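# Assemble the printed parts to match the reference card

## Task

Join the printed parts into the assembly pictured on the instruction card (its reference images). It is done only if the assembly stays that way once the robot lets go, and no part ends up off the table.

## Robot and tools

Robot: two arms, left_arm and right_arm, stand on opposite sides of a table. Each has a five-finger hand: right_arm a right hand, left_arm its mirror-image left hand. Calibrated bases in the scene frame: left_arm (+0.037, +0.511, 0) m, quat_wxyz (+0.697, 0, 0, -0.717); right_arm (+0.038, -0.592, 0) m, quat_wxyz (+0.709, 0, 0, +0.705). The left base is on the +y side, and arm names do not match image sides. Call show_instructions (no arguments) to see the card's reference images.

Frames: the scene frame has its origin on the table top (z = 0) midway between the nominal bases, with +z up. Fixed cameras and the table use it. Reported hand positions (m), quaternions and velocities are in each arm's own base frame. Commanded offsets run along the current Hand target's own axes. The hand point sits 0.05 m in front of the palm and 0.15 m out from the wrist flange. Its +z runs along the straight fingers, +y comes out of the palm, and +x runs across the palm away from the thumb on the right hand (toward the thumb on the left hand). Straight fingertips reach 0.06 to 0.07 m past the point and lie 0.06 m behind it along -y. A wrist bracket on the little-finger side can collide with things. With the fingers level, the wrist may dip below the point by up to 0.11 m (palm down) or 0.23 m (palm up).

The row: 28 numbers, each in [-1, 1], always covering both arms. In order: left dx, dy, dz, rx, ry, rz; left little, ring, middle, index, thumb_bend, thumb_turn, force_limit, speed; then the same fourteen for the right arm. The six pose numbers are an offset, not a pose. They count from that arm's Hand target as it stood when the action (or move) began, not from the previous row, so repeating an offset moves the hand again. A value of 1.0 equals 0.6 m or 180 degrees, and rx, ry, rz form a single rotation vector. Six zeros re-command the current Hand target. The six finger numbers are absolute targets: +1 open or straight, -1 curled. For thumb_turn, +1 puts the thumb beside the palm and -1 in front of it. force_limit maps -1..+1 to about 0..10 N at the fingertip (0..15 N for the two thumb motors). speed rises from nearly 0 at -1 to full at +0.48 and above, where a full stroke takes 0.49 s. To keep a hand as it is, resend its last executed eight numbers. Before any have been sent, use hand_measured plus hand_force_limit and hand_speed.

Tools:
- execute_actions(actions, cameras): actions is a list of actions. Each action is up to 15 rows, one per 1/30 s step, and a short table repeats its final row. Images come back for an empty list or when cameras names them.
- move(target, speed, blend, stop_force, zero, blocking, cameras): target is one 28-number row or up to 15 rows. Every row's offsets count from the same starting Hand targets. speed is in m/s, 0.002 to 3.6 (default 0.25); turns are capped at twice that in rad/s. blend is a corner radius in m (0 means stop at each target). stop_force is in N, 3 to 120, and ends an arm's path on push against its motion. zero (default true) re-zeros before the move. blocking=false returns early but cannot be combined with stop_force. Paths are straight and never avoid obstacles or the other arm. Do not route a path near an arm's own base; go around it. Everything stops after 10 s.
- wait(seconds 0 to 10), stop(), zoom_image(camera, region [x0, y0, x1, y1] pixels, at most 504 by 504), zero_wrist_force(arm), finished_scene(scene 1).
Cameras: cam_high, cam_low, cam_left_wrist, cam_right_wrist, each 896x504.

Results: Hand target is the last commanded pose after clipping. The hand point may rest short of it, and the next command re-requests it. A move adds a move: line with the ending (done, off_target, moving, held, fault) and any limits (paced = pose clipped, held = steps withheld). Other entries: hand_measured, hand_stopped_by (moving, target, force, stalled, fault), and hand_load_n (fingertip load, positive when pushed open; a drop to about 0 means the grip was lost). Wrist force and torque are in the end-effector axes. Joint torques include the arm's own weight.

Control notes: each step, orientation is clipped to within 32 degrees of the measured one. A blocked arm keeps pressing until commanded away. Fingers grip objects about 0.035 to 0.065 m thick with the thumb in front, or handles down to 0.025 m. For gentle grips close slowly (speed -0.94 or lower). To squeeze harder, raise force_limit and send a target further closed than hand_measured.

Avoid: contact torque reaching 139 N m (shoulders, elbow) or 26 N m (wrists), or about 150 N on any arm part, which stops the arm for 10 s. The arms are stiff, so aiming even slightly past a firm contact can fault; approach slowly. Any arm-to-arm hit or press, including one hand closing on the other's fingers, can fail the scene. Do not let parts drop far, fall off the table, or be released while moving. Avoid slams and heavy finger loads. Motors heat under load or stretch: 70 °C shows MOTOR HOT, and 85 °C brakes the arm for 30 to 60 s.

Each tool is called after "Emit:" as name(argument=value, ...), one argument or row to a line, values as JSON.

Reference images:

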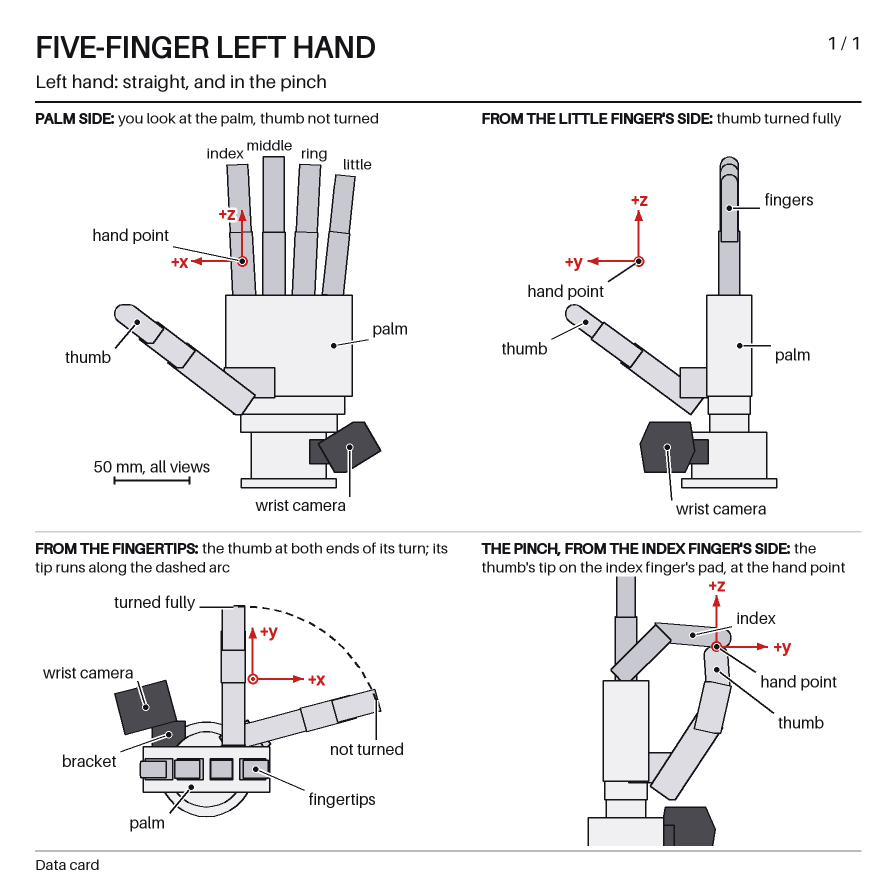

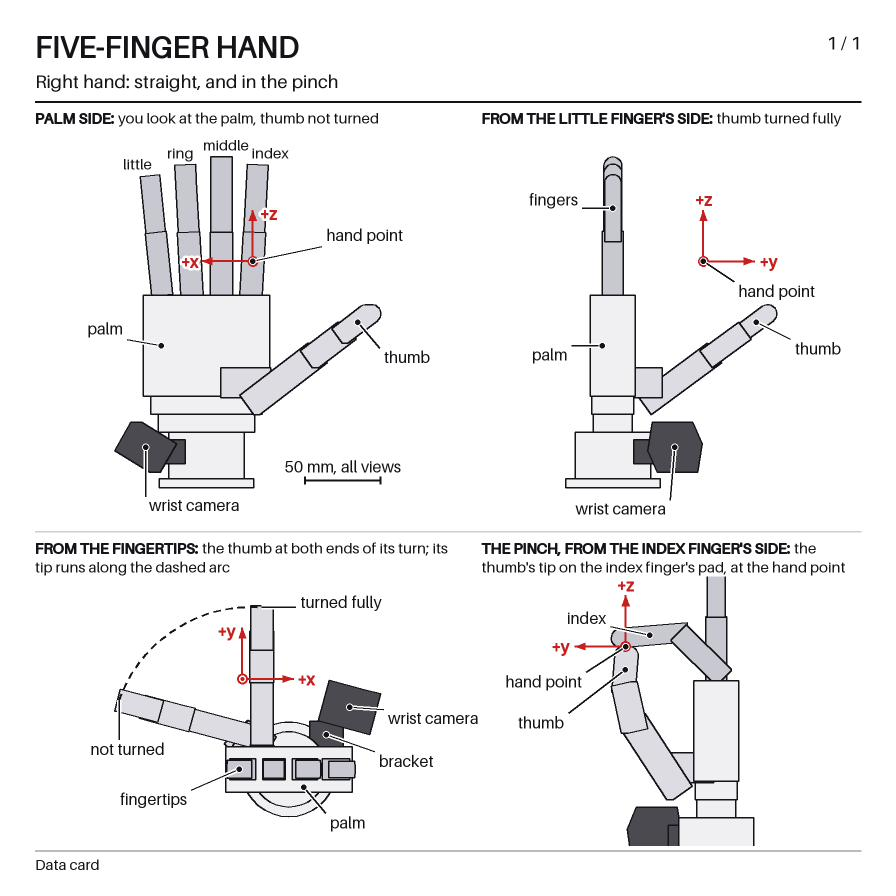

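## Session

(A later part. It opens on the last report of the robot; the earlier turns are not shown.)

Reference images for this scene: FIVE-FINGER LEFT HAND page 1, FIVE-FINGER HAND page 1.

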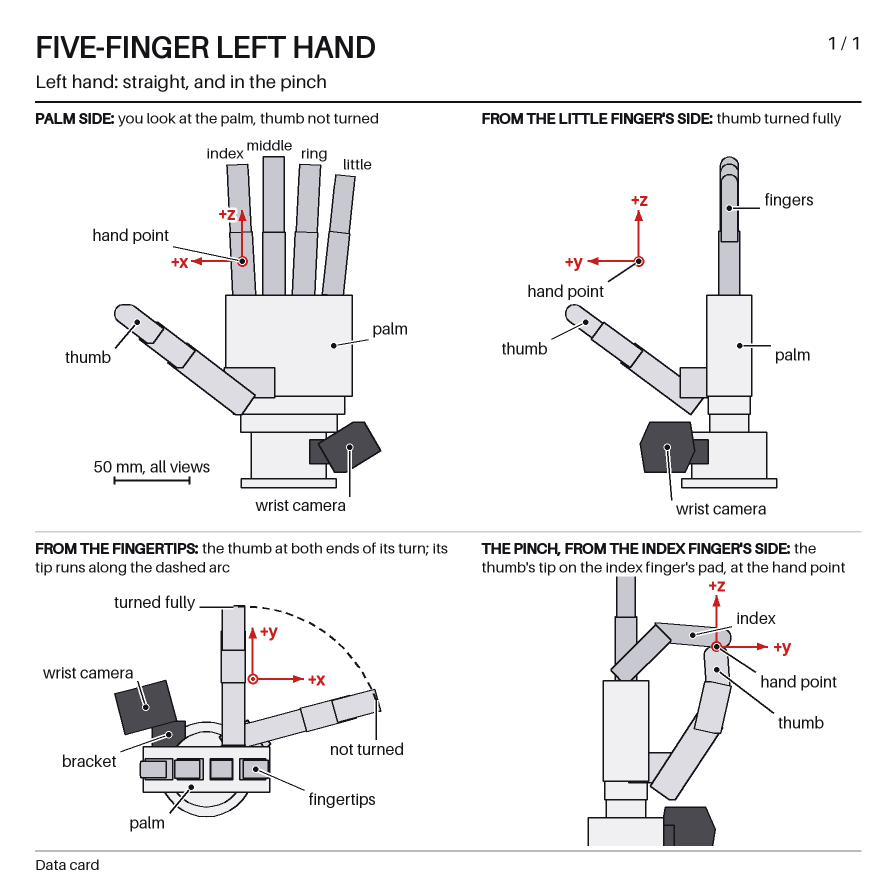

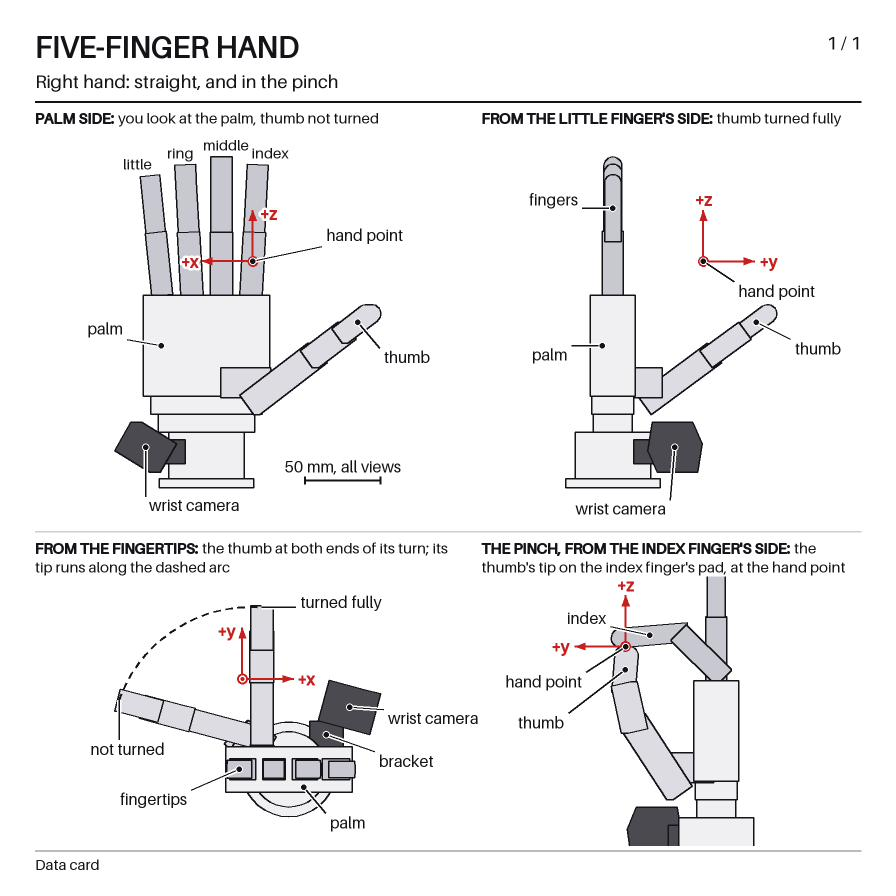

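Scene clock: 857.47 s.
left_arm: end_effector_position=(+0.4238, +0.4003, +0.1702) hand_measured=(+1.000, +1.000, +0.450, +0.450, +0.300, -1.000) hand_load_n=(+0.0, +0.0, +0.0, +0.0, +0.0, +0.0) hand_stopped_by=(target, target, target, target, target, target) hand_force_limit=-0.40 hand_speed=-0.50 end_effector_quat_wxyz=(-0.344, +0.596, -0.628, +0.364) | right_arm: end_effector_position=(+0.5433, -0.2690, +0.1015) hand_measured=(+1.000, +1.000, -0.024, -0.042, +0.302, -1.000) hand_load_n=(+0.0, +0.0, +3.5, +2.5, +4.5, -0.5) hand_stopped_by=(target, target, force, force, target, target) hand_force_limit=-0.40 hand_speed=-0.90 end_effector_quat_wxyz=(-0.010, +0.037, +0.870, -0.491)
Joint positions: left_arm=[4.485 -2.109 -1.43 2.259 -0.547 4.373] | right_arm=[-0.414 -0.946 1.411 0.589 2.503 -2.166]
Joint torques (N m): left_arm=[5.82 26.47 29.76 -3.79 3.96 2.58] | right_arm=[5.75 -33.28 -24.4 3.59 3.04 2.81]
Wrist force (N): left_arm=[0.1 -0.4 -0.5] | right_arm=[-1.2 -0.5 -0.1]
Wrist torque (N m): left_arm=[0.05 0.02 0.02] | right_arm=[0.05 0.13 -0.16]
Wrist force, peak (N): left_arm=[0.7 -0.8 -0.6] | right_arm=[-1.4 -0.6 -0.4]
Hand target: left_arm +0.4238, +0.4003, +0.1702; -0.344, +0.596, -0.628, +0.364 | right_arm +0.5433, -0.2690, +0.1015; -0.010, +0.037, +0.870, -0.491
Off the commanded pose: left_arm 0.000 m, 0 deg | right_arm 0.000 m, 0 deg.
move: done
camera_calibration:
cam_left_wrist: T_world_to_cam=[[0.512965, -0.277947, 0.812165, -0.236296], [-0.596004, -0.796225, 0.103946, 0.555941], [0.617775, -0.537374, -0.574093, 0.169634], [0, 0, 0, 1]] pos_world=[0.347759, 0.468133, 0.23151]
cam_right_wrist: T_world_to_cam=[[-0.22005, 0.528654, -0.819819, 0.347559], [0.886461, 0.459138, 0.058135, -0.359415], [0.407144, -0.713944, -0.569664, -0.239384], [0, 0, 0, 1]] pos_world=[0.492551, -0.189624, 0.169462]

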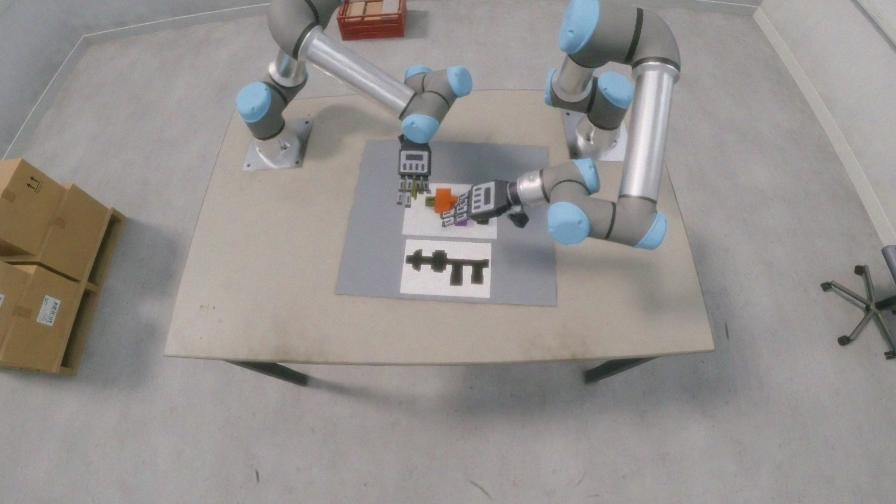

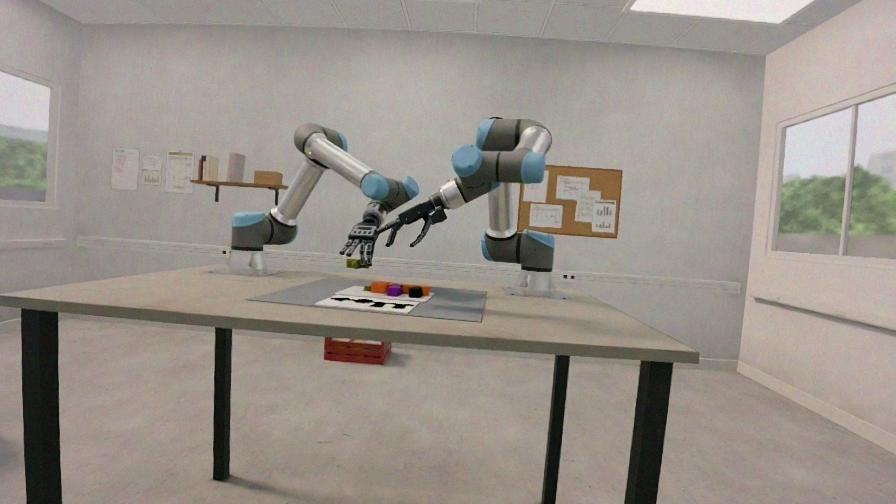

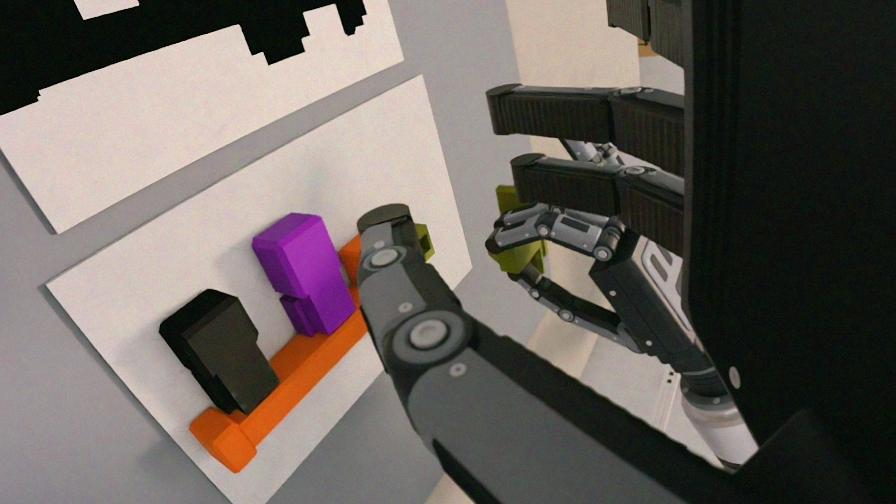

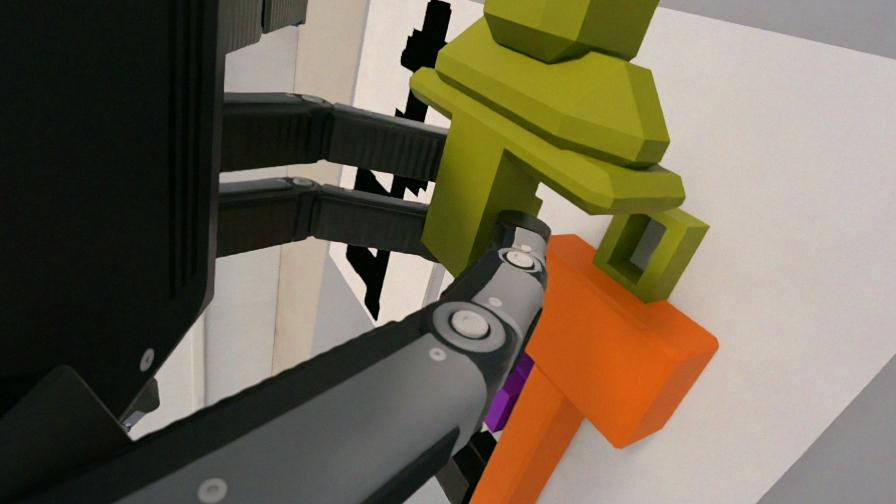

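Emit:
move(
  target=[
    [0,0,0,0,0,0,1,1,0.45,0.45,0.3,-1,-0.4,-0.5,-0.0143,-0.0078,0.0134,0,0,0,1,1,-0.4,-0.4,0.3,-1,-0.4,-0.9],
    [0,0,0,0,0,0,1,1,0.45,0.45,0.3,-1,-0.4,-0.5,-0.0143,0.0749,0.0253,0,0,0,1,1,-0.4,-0.4,0.3,-1,-0.4,-0.9],
  ],
  speed=0.06,
  stop_force=4,
  cameras=["all"],
)

Emit:
zoom_image(
  camera="cam_right_wrist",
  region=[400, 90, 680, 370],
)

Emit:
zoom_image(
  camera="cam_left_wrist",
  region=[340, 160, 600, 320],
)

Scene clock: 910.50 s.
left_arm: end_effector_position=(+0.4238, +0.4003, +0.1702) hand_measured=(+1.000, +1.000, +0.450, +0.450, +0.300, -1.000) hand_load_n=(+0.0, +0.0, +0.0, +0.0, +0.0, +0.0) hand_stopped_by=(target, target, target, target, target, target) hand_force_limit=-0.40 hand_speed=-0.50 end_effector_quat_wxyz=(-0.344, +0.596, -0.628, +0.364) | right_arm: end_effector_position=(+0.5534, -0.2594, +0.0554) hand_measured=(+1.000, +1.000, -0.024, -0.042, +0.302, -1.000) hand_load_n=(+0.0, +0.0, +4.0, +2.5, +4.5, -0.5) hand_stopped_by=(target, target, force, force, target, target) hand_force_limit=-0.40 hand_speed=-0.90 end_effector_quat_wxyz=(-0.010, +0.037, +0.870, -0.491)
Joint positions: left_arm=[4.485 -2.109 -1.43 2.259 -0.547 4.373] | right_arm=[-0.389 -0.868 1.416 0.536 2.515 -2.128]
Joint torques (N m): left_arm=[6 26.27 30.32 -3.76 3.97 2.51] | right_arm=[5.91 -36.12 -6.72 0.48 3.06 2.61]
Wrist force (N): left_arm=[0.4 -0.4 -0.5] | right_arm=[-1.2 -0.4 -0.2]
Wrist torque (N m): left_arm=[0.05 -0.02 0.04] | right_arm=[0.09 0.14 -0.16]
Wrist force, peak (N): left_arm=[0.9 -0.4 -0.7] | right_arm=[-1.4 -0.8 0.0]
Hand target: left_arm +0.4238, +0.4003, +0.1702; -0.344, +0.596, -0.628, +0.364 | right_arm +0.5534, -0.2594, +0.0554; -0.010, +0.037, +0.870, -0.491
Off the commanded pose: left_arm 0.000 m, 0 deg | right_arm 0.000 m, 0 deg.
move: done
camera_calibration:
cam_left_wrist: T_world_to_cam=[[0.51298, -0.277995, 0.812139, -0.236273], [-0.596054, -0.796186, 0.103958, 0.555937], [0.617714, -0.537407, -0.574128, 0.169679], [0, 0, 0, 1]] pos_world=[0.347759, 0.468133, 0.23151]
cam_right_wrist: T_world_to_cam=[[-0.219967, 0.528766, -0.819769, 0.306803], [0.886581, 0.458908, 0.0581095, -0.370188], [0.406925, -0.71401, -0.569739, -0.262853], [0, 0, 0, 1]] pos_world=[0.50265, -0.180025, 0.123261]

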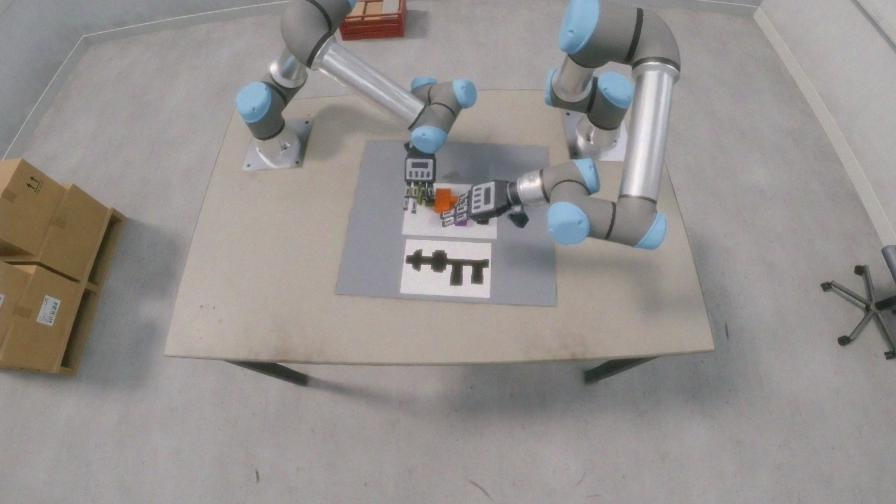

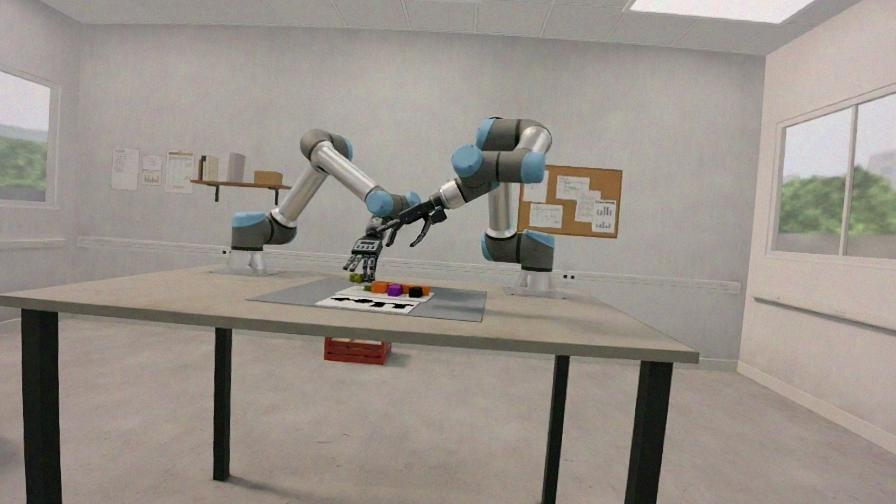

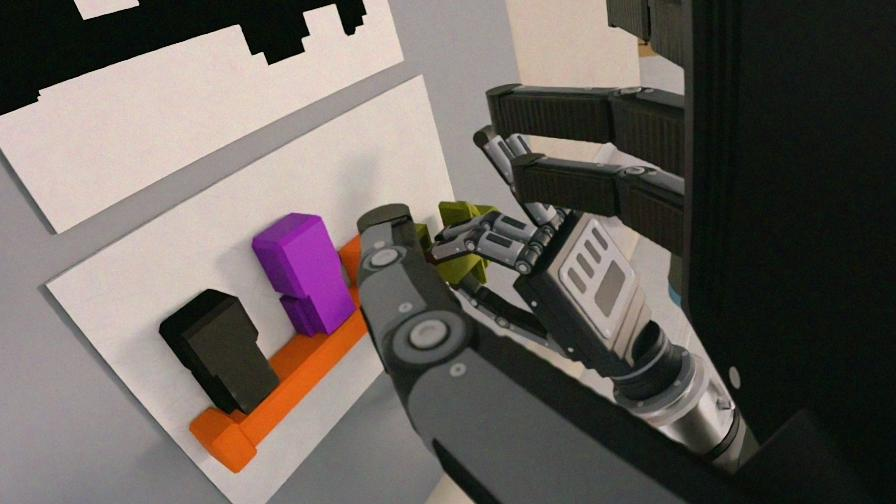

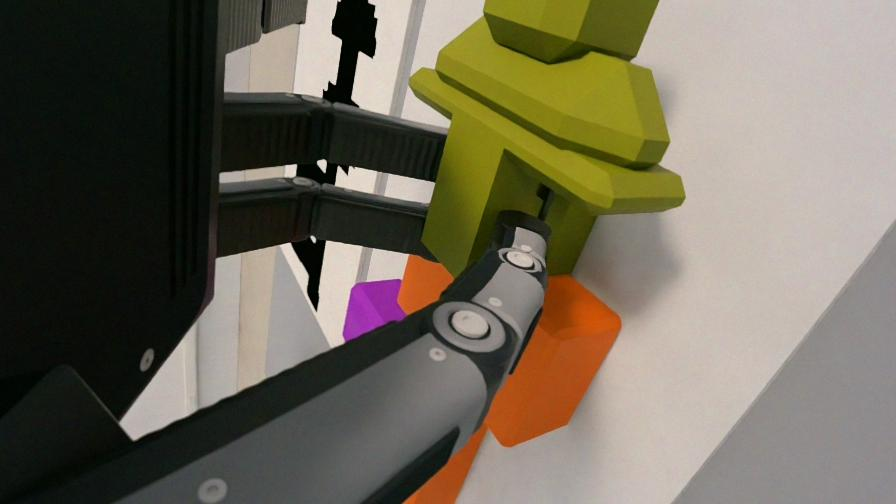

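Scaled by 1.800 from the camera's 896x504 image, which has a finer 1280x720 frame.

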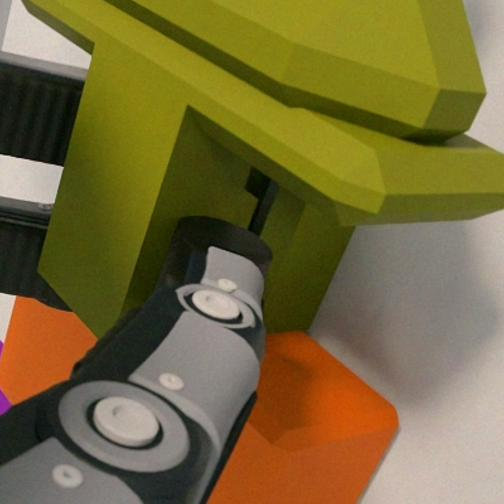

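Scaled by 1.938 from the camera's 896x504 image, which has a finer 1280x720 frame.

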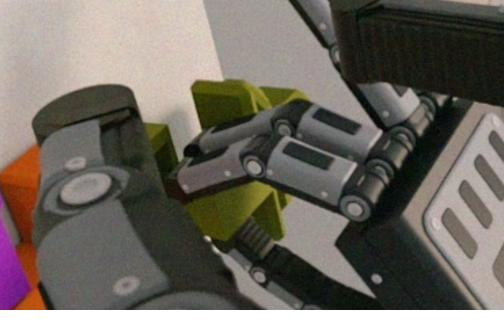

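Emit:
zoom_image(
  camera="cam_right_wrist",
  region=[500, 150, 620, 290],
)

Scaled by 3.600 from the camera's 896x504 image, which has a finer 1280x720 frame.

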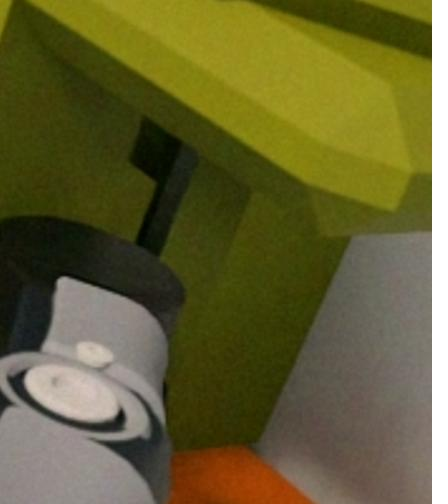

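Emit:
move(
  target=[
    [0,0,0,0,0,0,1,1,0.45,0.45,0.3,-1,-0.4,-0.5,-0.0035,-0.0066,0.0114,0,0,0,1,1,-0.4,-0.4,0.3,-1,-0.4,-0.9],
    [0,0,0,0,0,0,1,1,0.45,0.45,0.3,-1,-0.4,-0.5,-0.0035,-0.0008,0.0147,0,0,0,1,1,-0.4,-0.4,0.3,-1,-0.4,-0.9],
  ],
  speed=0.04,
  stop_force=4,
  cameras=["cam_right_wrist","cam_left_wrist"],
)

Emit:
zoom_image(
  camera="cam_right_wrist",
  region=[480, 140, 640, 300],
)

Scene clock: 976.60 s.
left_arm: end_effector_position=(+0.4238, +0.4003, +0.1702) hand_measured=(+1.000, +1.000, +0.450, +0.450, +0.300, -1.000) hand_load_n=(+0.0, +0.0, +0.0, +0.0, +0.0, +0.0) hand_stopped_by=(target, target, target, target, target, target) hand_force_limit=-0.40 hand_speed=-0.50 end_effector_quat_wxyz=(-0.344, +0.596, -0.628, +0.364) | right_arm: end_effector_position=(+0.5550, -0.2673, +0.0512) hand_measured=(+1.000, +1.000, -0.024, -0.042, +0.302, -1.000) hand_load_n=(+0.0, +0.0, +4.0, +2.5, +4.5, -1.0) hand_stopped_by=(target, target, force, force, target, target) hand_force_limit=-0.40 hand_speed=-0.90 end_effector_quat_wxyz=(-0.010, +0.037, +0.870, -0.491)
Joint positions: left_arm=[4.485 -2.109 -1.43 2.259 -0.547 4.373] | right_arm=[-0.402 -0.86 1.41 0.519 2.509 -2.148]
Joint torques (N m): left_arm=[5.58 26.46 29.57 -3.64 3.93 2.47] | right_arm=[-7.15 -37.14 -7.18 0.52 -0.71 -2.48]
Wrist force (N): left_arm=[0.4 -0.3 -0.5] | right_arm=[-1.0 -0.3 -0.1]
Wrist torque (N m): left_arm=[0.06 -0.03 0.04] | right_arm=[0.09 0.11 -0.04]
Wrist force, peak (N): left_arm=[0.5 -0.6 -0.8] | right_arm=[-1.5 -0.4 -0.6]
Hand target: left_arm +0.4238, +0.4003, +0.1702; -0.344, +0.596, -0.628, +0.364 | right_arm +0.5550, -0.2673, +0.0512; -0.010, +0.037, +0.870, -0.491
Off the commanded pose: left_arm 0.000 m, 0 deg | right_arm 0.000 m, 0 deg.
move: done
camera_calibration:
cam_left_wrist: T_world_to_cam=[[0.51298, -0.277995, 0.812139, -0.236273], [-0.596054, -0.796186, 0.103958, 0.555937], [0.617714, -0.537407, -0.574128, 0.169679], [0, 0, 0, 1]] pos_world=[0.347759, 0.468133, 0.23151]
cam_right_wrist: T_world_to_cam=[[-0.219967, 0.528766, -0.819769, 0.308024], [0.886581, 0.458908, 0.0581095, -0.367697], [0.406925, -0.71401, -0.569739, -0.271552], [0, 0, 0, 1]] pos_world=[0.50425, -0.188025, 0.119161]
Images, in order (width x height): cam_left_wrist 896x504, cam_right_wrist 896x504.

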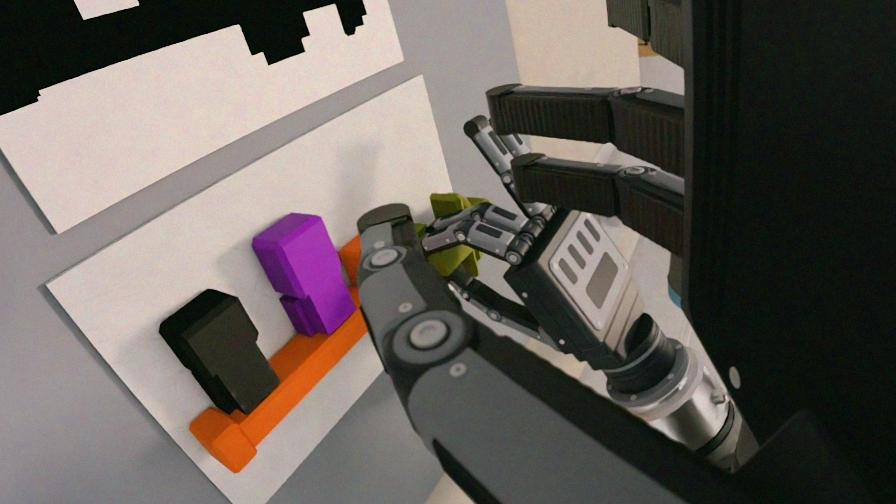

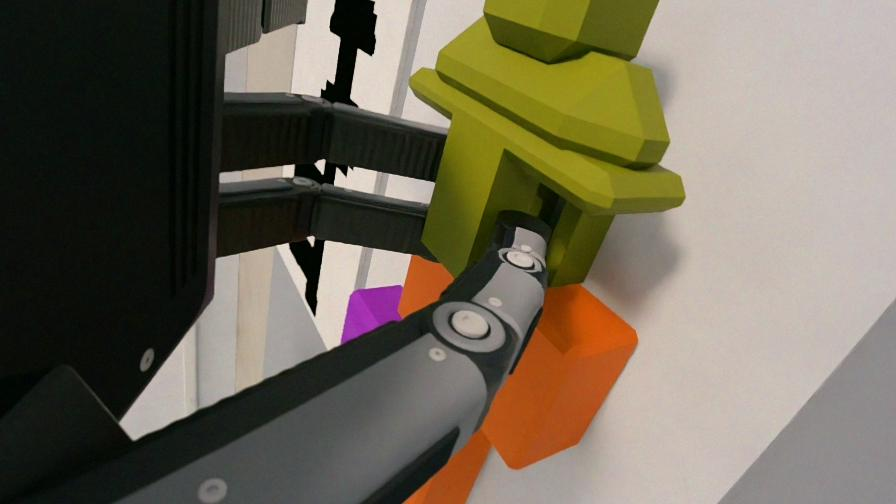

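Scaled by 3.150 from the camera's 896x504 image, which has a finer 1280x720 frame.

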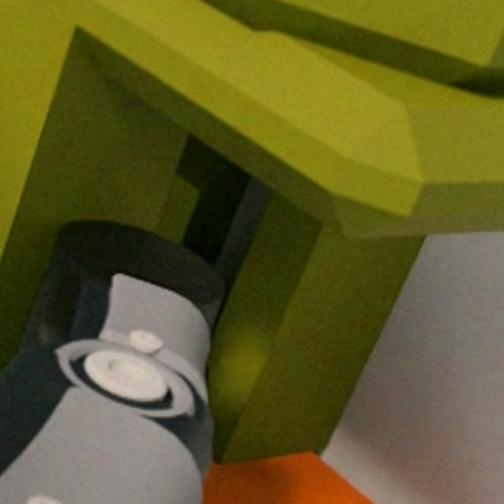

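Emit:
zoom_image(
  camera="cam_left_wrist",
  region=[380, 170, 520, 310],
)

Scaled by 3.600 from the camera's 896x504 image, which has a finer 1280x720 frame.

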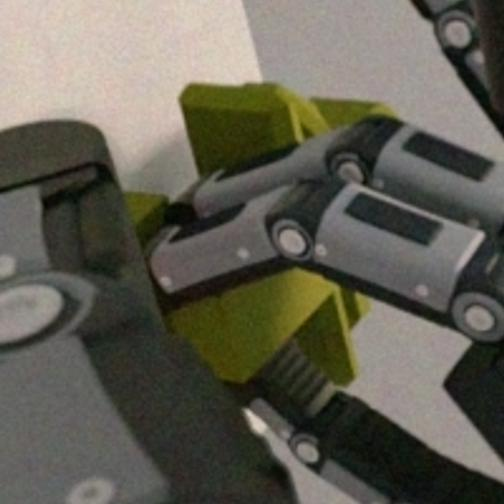

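Emit:
move(
  target=[
    [0,0,0,0,0,0,1,1,0.45,0.45,0.3,-1,-0.4,-0.5,0,-0.0008,0.0014,0,0,0,1,1,-0.4,-0.4,0.3,-1,-0.4,-0.9],
    [0,0,0,0,0,0,1,1,0.45,0.45,0.3,-1,-0.4,-0.5,0,0.0252,0.0164,0,0,0,1,1,-0.4,-0.4,0.3,-1,-0.4,-0.9],
  ],
  speed=0.015,
  stop_force=3.5,
  cameras=["cam_right_wrist","cam_left_wrist"],
)

Emit:
zoom_image(
  camera="cam_right_wrist",
  region=[480, 140, 640, 300],
)

Scene clock: 999.17 s.
left_arm: end_effector_position=(+0.4238, +0.4003, +0.1702) hand_measured=(+1.000, +1.000, +0.450, +0.450, +0.300, -1.000) hand_load_n=(+0.0, +0.0, +0.0, +0.0, +0.0, +0.0) hand_stopped_by=(target, target, target, target, target, target) hand_force_limit=-0.40 hand_speed=-0.50 end_effector_quat_wxyz=(-0.344, +0.596, -0.628, +0.364) | right_arm: end_effector_position=(+0.5550, -0.2680, +0.0505) hand_measured=(+1.000, +1.000, -0.024, -0.044, +0.302, -1.000) hand_load_n=(+0.0, +0.0, +3.0, +0.5, +5.5, -1.0) hand_stopped_by=(target, target, force, force, target, target) hand_force_limit=-0.40 hand_speed=-0.90 end_effector_quat_wxyz=(-0.010, +0.037, +0.870, -0.491)
Joint positions: left_arm=[4.485 -2.109 -1.43 2.259 -0.547 4.373] | right_arm=[-0.403 -0.86 1.411 0.516 2.509 -2.149]
Joint torques (N m): left_arm=[5.73 26.48 29.52 -3.67 3.95 2.59] | right_arm=[3.45 -47.08 -20.16 3.74 -0.83 2.31]
Wrist force (N): left_arm=[0.3 -0.3 -0.3] | right_arm=[-1.2 -8.4 -7.4]
Wrist torque (N m): left_arm=[0.05 0.00 0.04] | right_arm=[0.08 0.02 -0.01]
Wrist force, peak (N): left_arm=[0.6 -0.6 -0.8] | right_arm=[-1.0 -13.4 -10.2]
Hand target: left_arm +0.4238, +0.4003, +0.1702; -0.344, +0.596, -0.628, +0.364 | right_arm +0.5550, -0.2680, +0.0505; -0.010, +0.037, +0.870, -0.491 (not the last commanded pose)
Off the commanded pose: left_arm 0.000 m, 0 deg | right_arm 0.017 m, 0 deg.
move: contact (right_arm); path passed 1 of 2 targets
camera_calibration:
cam_left_wrist: T_world_to_cam=[[0.51298, -0.277995, 0.812139, -0.236273], [-0.596054, -0.796186, 0.103958, 0.555937], [0.617714, -0.537407, -0.574128, 0.169679], [0, 0, 0, 1]] pos_world=[0.347759, 0.468133, 0.23151]
cam_right_wrist: T_world_to_cam=[[-0.219967, 0.528766, -0.819769, 0.307821], [0.886581, 0.458908, 0.0581095, -0.367335], [0.406925, -0.71401, -0.569739, -0.272451], [0, 0, 0, 1]] pos_world=[0.50425, -0.188725, 0.118461]
Images, in order (width x height): cam_left_wrist 896x504, cam_right_wrist 896x504.

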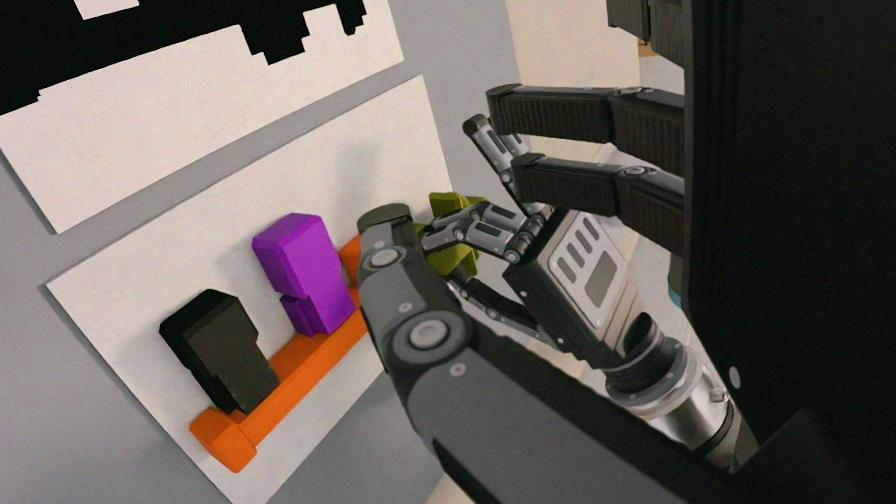

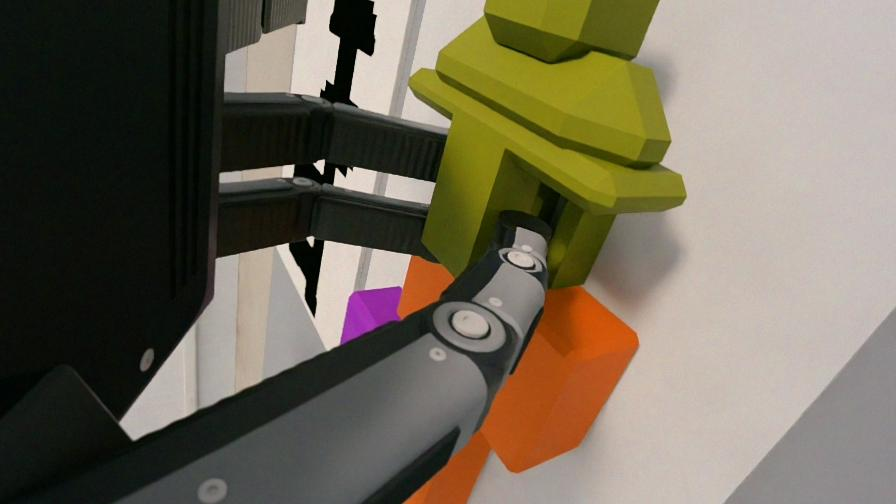

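Scaled by 3.150 from the camera's 896x504 image, which has a finer 1280x720 frame.

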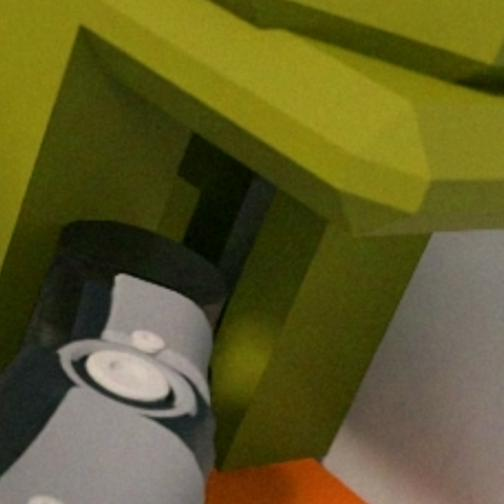

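Emit:
zoom_image(
  camera="cam_right_wrist",
  region=[330, 200, 480, 340],
)

Emit:
zoom_image(
  camera="cam_right_wrist",
  region=[440, 240, 700, 500],
)

Scaled by 3.360 from the camera's 896x504 image, which has a finer 1280x720 frame.

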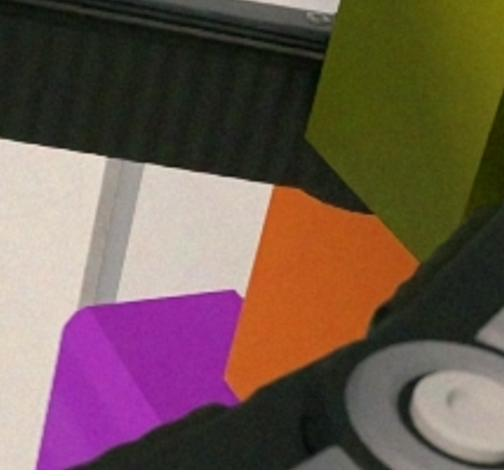

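Scaled by 1.938 from the camera's 896x504 image, which has a finer 1280x720 frame.

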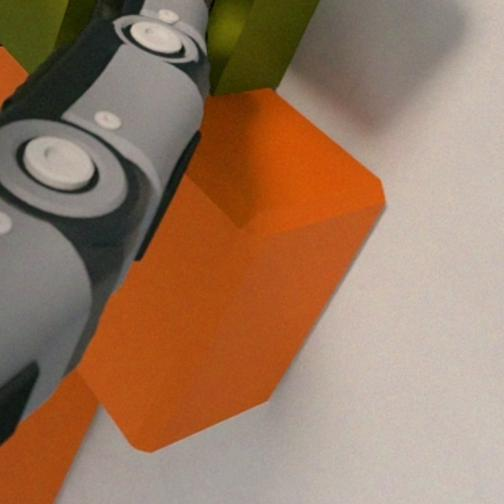

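Emit:
move(
  target=[
    [0,0,0,0,0,0,1,1,0.45,0.45,0.3,-1,-0.4,-0.5,0,-0.0043,-0.0025,0,0,0,1,1,-0.4,-0.4,0.3,-1,-0.4,-0.9],
    [0,0,0,0,0,0,1,1,0.45,0.45,0.3,-1,-0.4,-0.5,0.005,-0.0043,-0.0025,0,0,0,1,1,-0.4,-0.4,0.3,-1,-0.4,-0.9],
  ],
  speed=0.03,
)

Emit:
move(
  target=[0,0,0,0,0,0,1,1,0.45,0.45,0.3,-1,-0.4,-0.5,0,0.026,0.015,0,0,0,1,1,-0.4,-0.4,0.3,-1,-0.4,-0.9],
  speed=0.012,
  stop_force=3.5,
  cameras=["cam_right_wrist"],
)

Emit:
zoom_image(
  camera="cam_right_wrist",
  region=[400, 120, 640, 300],
)

Scene clock: 1040.23 s.
left_arm: end_effector_position=(+0.4238, +0.4003, +0.1702) hand_measured=(+1.000, +1.000, +0.450, +0.450, +0.300, -1.000) hand_load_n=(+0.0, +0.0, +0.0, +0.0, +0.0, +0.0) hand_stopped_by=(target, target, target, target, target, target) hand_force_limit=-0.40 hand_speed=-0.50 end_effector_quat_wxyz=(-0.344, +0.596, -0.628, +0.364) | right_arm: end_effector_position=(+0.5521, -0.2679, +0.0534) hand_measured=(+1.000, +1.000, -0.024, -0.042, +0.302, -1.000) hand_load_n=(+0.0, +0.0, +3.5, +3.0, +4.5, -0.5) hand_stopped_by=(target, target, force, force, target, target) hand_force_limit=-0.40 hand_speed=-0.90 end_effector_quat_wxyz=(-0.010, +0.037, +0.870, -0.491)
Joint positions: left_arm=[4.485 -2.109 -1.43 2.259 -0.547 4.373] | right_arm=[-0.405 -0.87 1.42 0.515 2.508 -2.152]
Joint torques (N m): left_arm=[5.56 26.07 29.08 -3.51 3.91 2.55] | right_arm=[-7.63 -53.06 -6.61 0.56 -0.77 -2.63]
Wrist force (N): left_arm=[0.3 -0.6 -0.3] | right_arm=[-1.0 -0.3 -0.6]
Wrist torque (N m): left_arm=[0.00 0.00 0.05] | right_arm=[0.11 0.12 -0.04]
Wrist force, peak (N): left_arm=[0.5 -0.7 -0.7] | right_arm=[-1.7 -8.7 -7.7]
Hand target: left_arm +0.4238, +0.4003, +0.1702; -0.344, +0.596, -0.628, +0.364 | right_arm +0.5520, -0.2679, +0.0534; -0.010, +0.037, +0.870, -0.491
Off the commanded pose: left_arm 0.000 m, 0 deg | right_arm 0.000 m, 0 deg.
move: done

Scene clock: 1041.77 s.
left_arm: end_effector_position=(+0.4238, +0.4003, +0.1702) hand_measured=(+1.000, +1.000, +0.450, +0.450, +0.300, -1.000) hand_load_n=(+0.0, -0.5, +0.0, +0.0, +0.0, +0.0) hand_stopped_by=(target, target, target, target, target, target) hand_force_limit=-0.40 hand_speed=-0.50 end_effector_quat_wxyz=(-0.344, +0.596, -0.628, +0.364) | right_arm: end_effector_position=(+0.5520, -0.2678, +0.0496) hand_measured=(+1.000, +1.000, -0.024, -0.042, +0.302, -1.000) hand_load_n=(+0.0, +0.0, +3.5, +2.5, +5.0, -1.0) hand_stopped_by=(target, target, force, force, target, target) hand_force_limit=-0.40 hand_speed=-0.90 end_effector_quat_wxyz=(-0.010, +0.037, +0.870, -0.491)
Joint positions: left_arm=[4.485 -2.109 -1.43 2.259 -0.547 4.373] | right_arm=[-0.405 -0.865 1.423 0.507 2.508 -2.152]
Joint torques (N m): left_arm=[5.34 26.4 29.58 -3.47 4.03 2.57] | right_arm=[-5.38 -51.88 -24.59 2.85 0.62 -2.35]
Wrist force (N): left_arm=[0.4 -0.4 -0.2] | right_arm=[2.3 -2.4 -1.4]
Wrist torque (N m): left_arm=[0.03 -0.01 0.05] | right_arm=[0.08 0.20 -0.06]
Wrist force, peak (N): left_arm=[0.5 -0.5 -1.0] | right_arm=[2.6 -5.3 -3.2]
Hand target: left_arm +0.4238, +0.4003, +0.1702; -0.344, +0.596, -0.628, +0.364 | right_arm +0.5520, -0.2678, +0.0496; -0.010, +0.037, +0.870, -0.491 (not the last commanded pose)
Off the commanded pose: left_arm 0.000 m, 0 deg | right_arm 0.014 m, 0 deg.
move: contact (right_arm)
camera_calibration:
cam_right_wrist: T_world_to_cam=[[-0.220082, 0.528802, -0.819715, 0.306375], [0.886602, 0.458884, 0.0579872, -0.364716], [0.406817, -0.713999, -0.569829, -0.271534], [0, 0, 0, 1]] pos_world=[0.501251, -0.188525, 0.117561]
Images, in order (width x height): cam_right_wrist 896x504.

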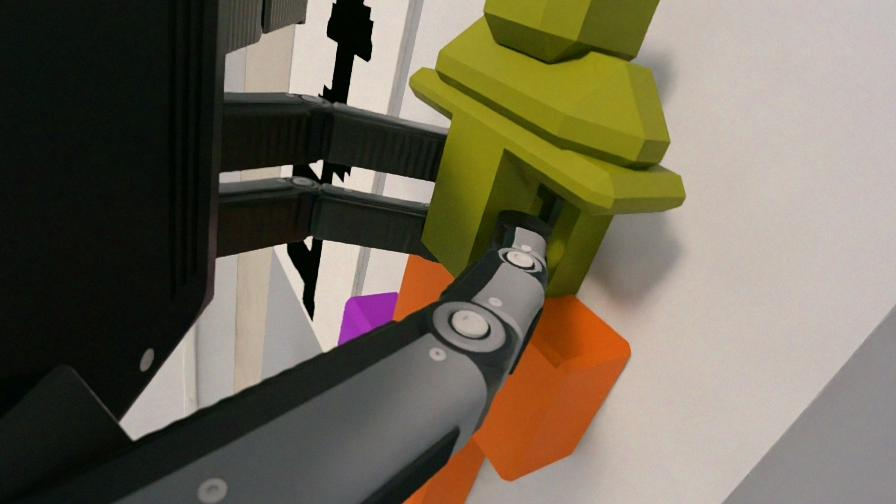

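Scaled by 2.100 from the camera's 896x504 image, which has a finer 1280x720 frame.

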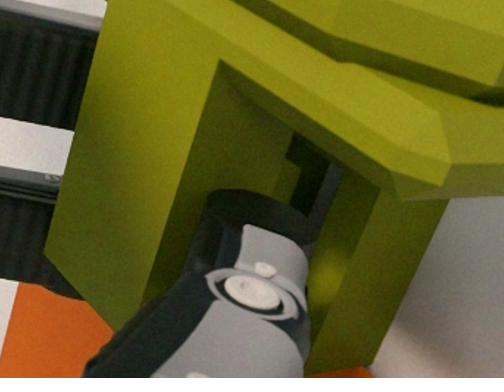

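Emit:
move(
  target=[
    [0,0,0,0,0,0,1,1,0.45,0.45,0.3,-1,-0.4,-0.5,0,-0.0029,-0.0017,0,0,0,1,1,-0.4,-0.4,0.3,-1,-0.4,-0.9],
    [0,0,0,0,0,0,1,1,0.45,0.45,0.3,-1,-0.4,-0.5,0.0033,-0.0029,-0.0017,0,0,0,1,1,-0.4,-0.4,0.3,-1,-0.4,-0.9],
  ],
  speed=0.03,
)

Emit:
move(
  target=[0,0,0,0,0,0,1,1,0.45,0.45,0.3,-1,-0.4,-0.5,0,0.0245,0.0142,0,0,0,1,1,-0.4,-0.4,0.3,-1,-0.4,-0.9],
  speed=0.012,
  stop_force=3.5,
  cameras=["cam_right_wrist"],
)

Emit:
zoom_image(
  camera="cam_right_wrist",
  region=[400, 120, 640, 300],
)

Scene clock: 1047.10 s.
left_arm: end_effector_position=(+0.4238, +0.4003, +0.1702) hand_measured=(+1.000, +1.000, +0.450, +0.450, +0.300, -1.000) hand_load_n=(+0.0, +0.0, -0.5, +0.0, +0.0, +0.0) hand_stopped_by=(target, target, target, target, target, target) hand_force_limit=-0.40 hand_speed=-0.50 end_effector_quat_wxyz=(-0.344, +0.596, -0.628, +0.364) | right_arm: end_effector_position=(+0.5501, -0.2677, +0.0516) hand_measured=(+1.000, +1.000, -0.024, -0.042, +0.302, -1.000) hand_load_n=(+0.0, +0.0, +3.5, +2.5, +4.5, -0.5) hand_stopped_by=(target, target, force, force, target, target) hand_force_limit=-0.40 hand_speed=-0.90 end_effector_quat_wxyz=(-0.010, +0.037, +0.870, -0.491)
Joint positions: left_arm=[4.485 -2.109 -1.43 2.259 -0.547 4.373] | right_arm=[-0.407 -0.872 1.429 0.507 2.507 -2.154]
Joint torques (N m): left_arm=[5.48 26.29 28.68 -3.51 4.05 2.49] | right_arm=[-7.6 -51.87 -5.07 0.43 -0.72 -2.45]
Wrist force (N): left_arm=[0.1 -0.5 -0.3] | right_arm=[-0.8 -0.4 -0.6]
Wrist torque (N m): left_arm=[0.02 0.04 0.03] | right_arm=[0.10 0.09 -0.03]
Wrist force, peak (N): left_arm=[0.5 -0.7 -0.8] | right_arm=[2.5 -2.9 -1.7]
Hand target: left_arm +0.4238, +0.4003, +0.1702; -0.344, +0.596, -0.628, +0.364 | right_arm +0.5500, -0.2677, +0.0516; -0.010, +0.037, +0.870, -0.491
Off the commanded pose: left_arm 0.000 m, 0 deg | right_arm 0.000 m, 0 deg.
move: done

Scene clock: 1048.77 s.
left_arm: end_effector_position=(+0.4238, +0.4003, +0.1702) hand_measured=(+1.000, +1.000, +0.450, +0.450, +0.300, -1.000) hand_load_n=(+0.5, +0.0, +0.0, +0.0, +0.0, +0.5) hand_stopped_by=(target, target, target, target, target, target) hand_force_limit=-0.40 hand_speed=-0.50 end_effector_quat_wxyz=(-0.344, +0.596, -0.628, +0.364) | right_arm: end_effector_position=(+0.5501, -0.2676, +0.0461) hand_measured=(+1.000, +1.000, -0.024, -0.042, +0.302, -1.000) hand_load_n=(+0.0, +0.0, +3.5, +2.5, +4.0, -0.5) hand_stopped_by=(target, target, force, force, target, target) hand_force_limit=-0.40 hand_speed=-0.90 end_effector_quat_wxyz=(-0.010, +0.037, +0.870, -0.491)
Joint positions: left_arm=[4.485 -2.109 -1.43 2.259 -0.547 4.373] | right_arm=[-0.406 -0.865 1.433 0.496 2.507 -2.154]
Joint torques (N m): left_arm=[5.63 26.82 29.7 -3.47 3.94 2.5] | right_arm=[-3.72 -52.6 -23.14 3.71 0.75 -2.22]
Wrist force (N): left_arm=[0.3 -0.5 -0.5] | right_arm=[-1.1 -0.7 -0.2]
Wrist torque (N m): left_arm=[0.02 0.00 0.04] | right_arm=[0.02 0.12 -0.09]
Wrist force, peak (N): left_arm=[0.8 -0.5 -0.6] | right_arm=[-2.7 -4.9 -2.0]
Hand target: left_arm +0.4238, +0.4003, +0.1702; -0.344, +0.596, -0.628, +0.364 | right_arm +0.5501, -0.2676, +0.0461; -0.010, +0.037, +0.870, -0.491 (not the last commanded pose)
Off the commanded pose: left_arm 0.000 m, 0 deg | right_arm 0.011 m, 0 deg.
move: contact (right_arm)
camera_calibration:
cam_right_wrist: T_world_to_cam=[[-0.220212, 0.528859, -0.819643, 0.303049], [0.886567, 0.458956, 0.0579403, -0.362885], [0.406823, -0.71391, -0.569937, -0.272588], [0, 0, 0, 1]] pos_world=[0.499352, -0.188325, 0.11406]
Images, in order (width x height): cam_right_wrist 896x504.

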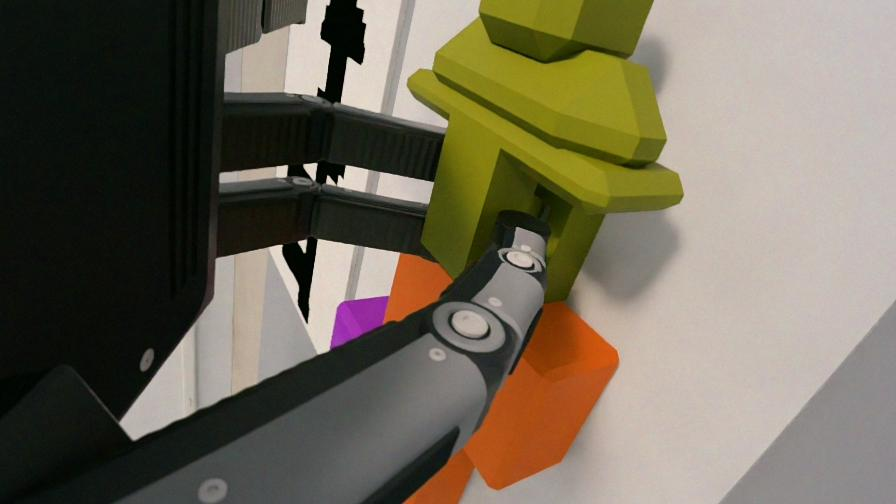

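Scaled by 2.100 from the camera's 896x504 image, which has a finer 1280x720 frame.

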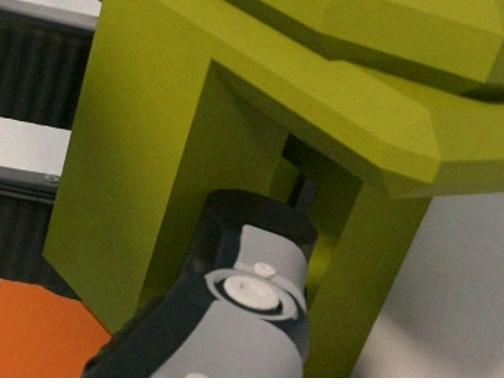

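Emit:
zoom_image(
  camera="cam_right_wrist",
  region=[490, 160, 610, 300],
)

Scaled by 3.600 from the camera's 896x504 image, which has a finer 1280x720 frame.

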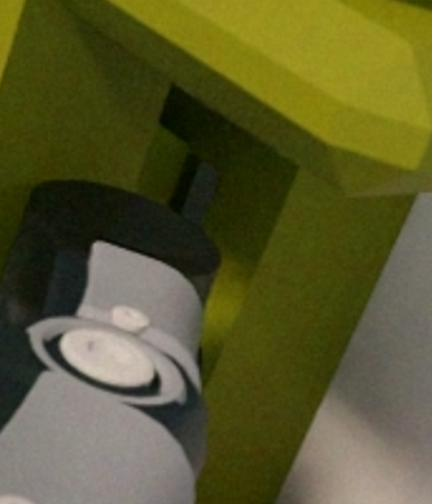

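Emit:
zoom_image(
  camera="cam_right_wrist",
  region=[520, 175, 580, 235],
)

Scaled by 8.400 from the camera's 896x504 image, which has a finer 1280x720 frame.

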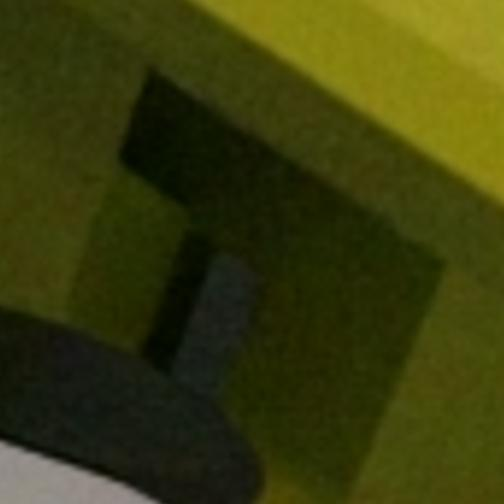

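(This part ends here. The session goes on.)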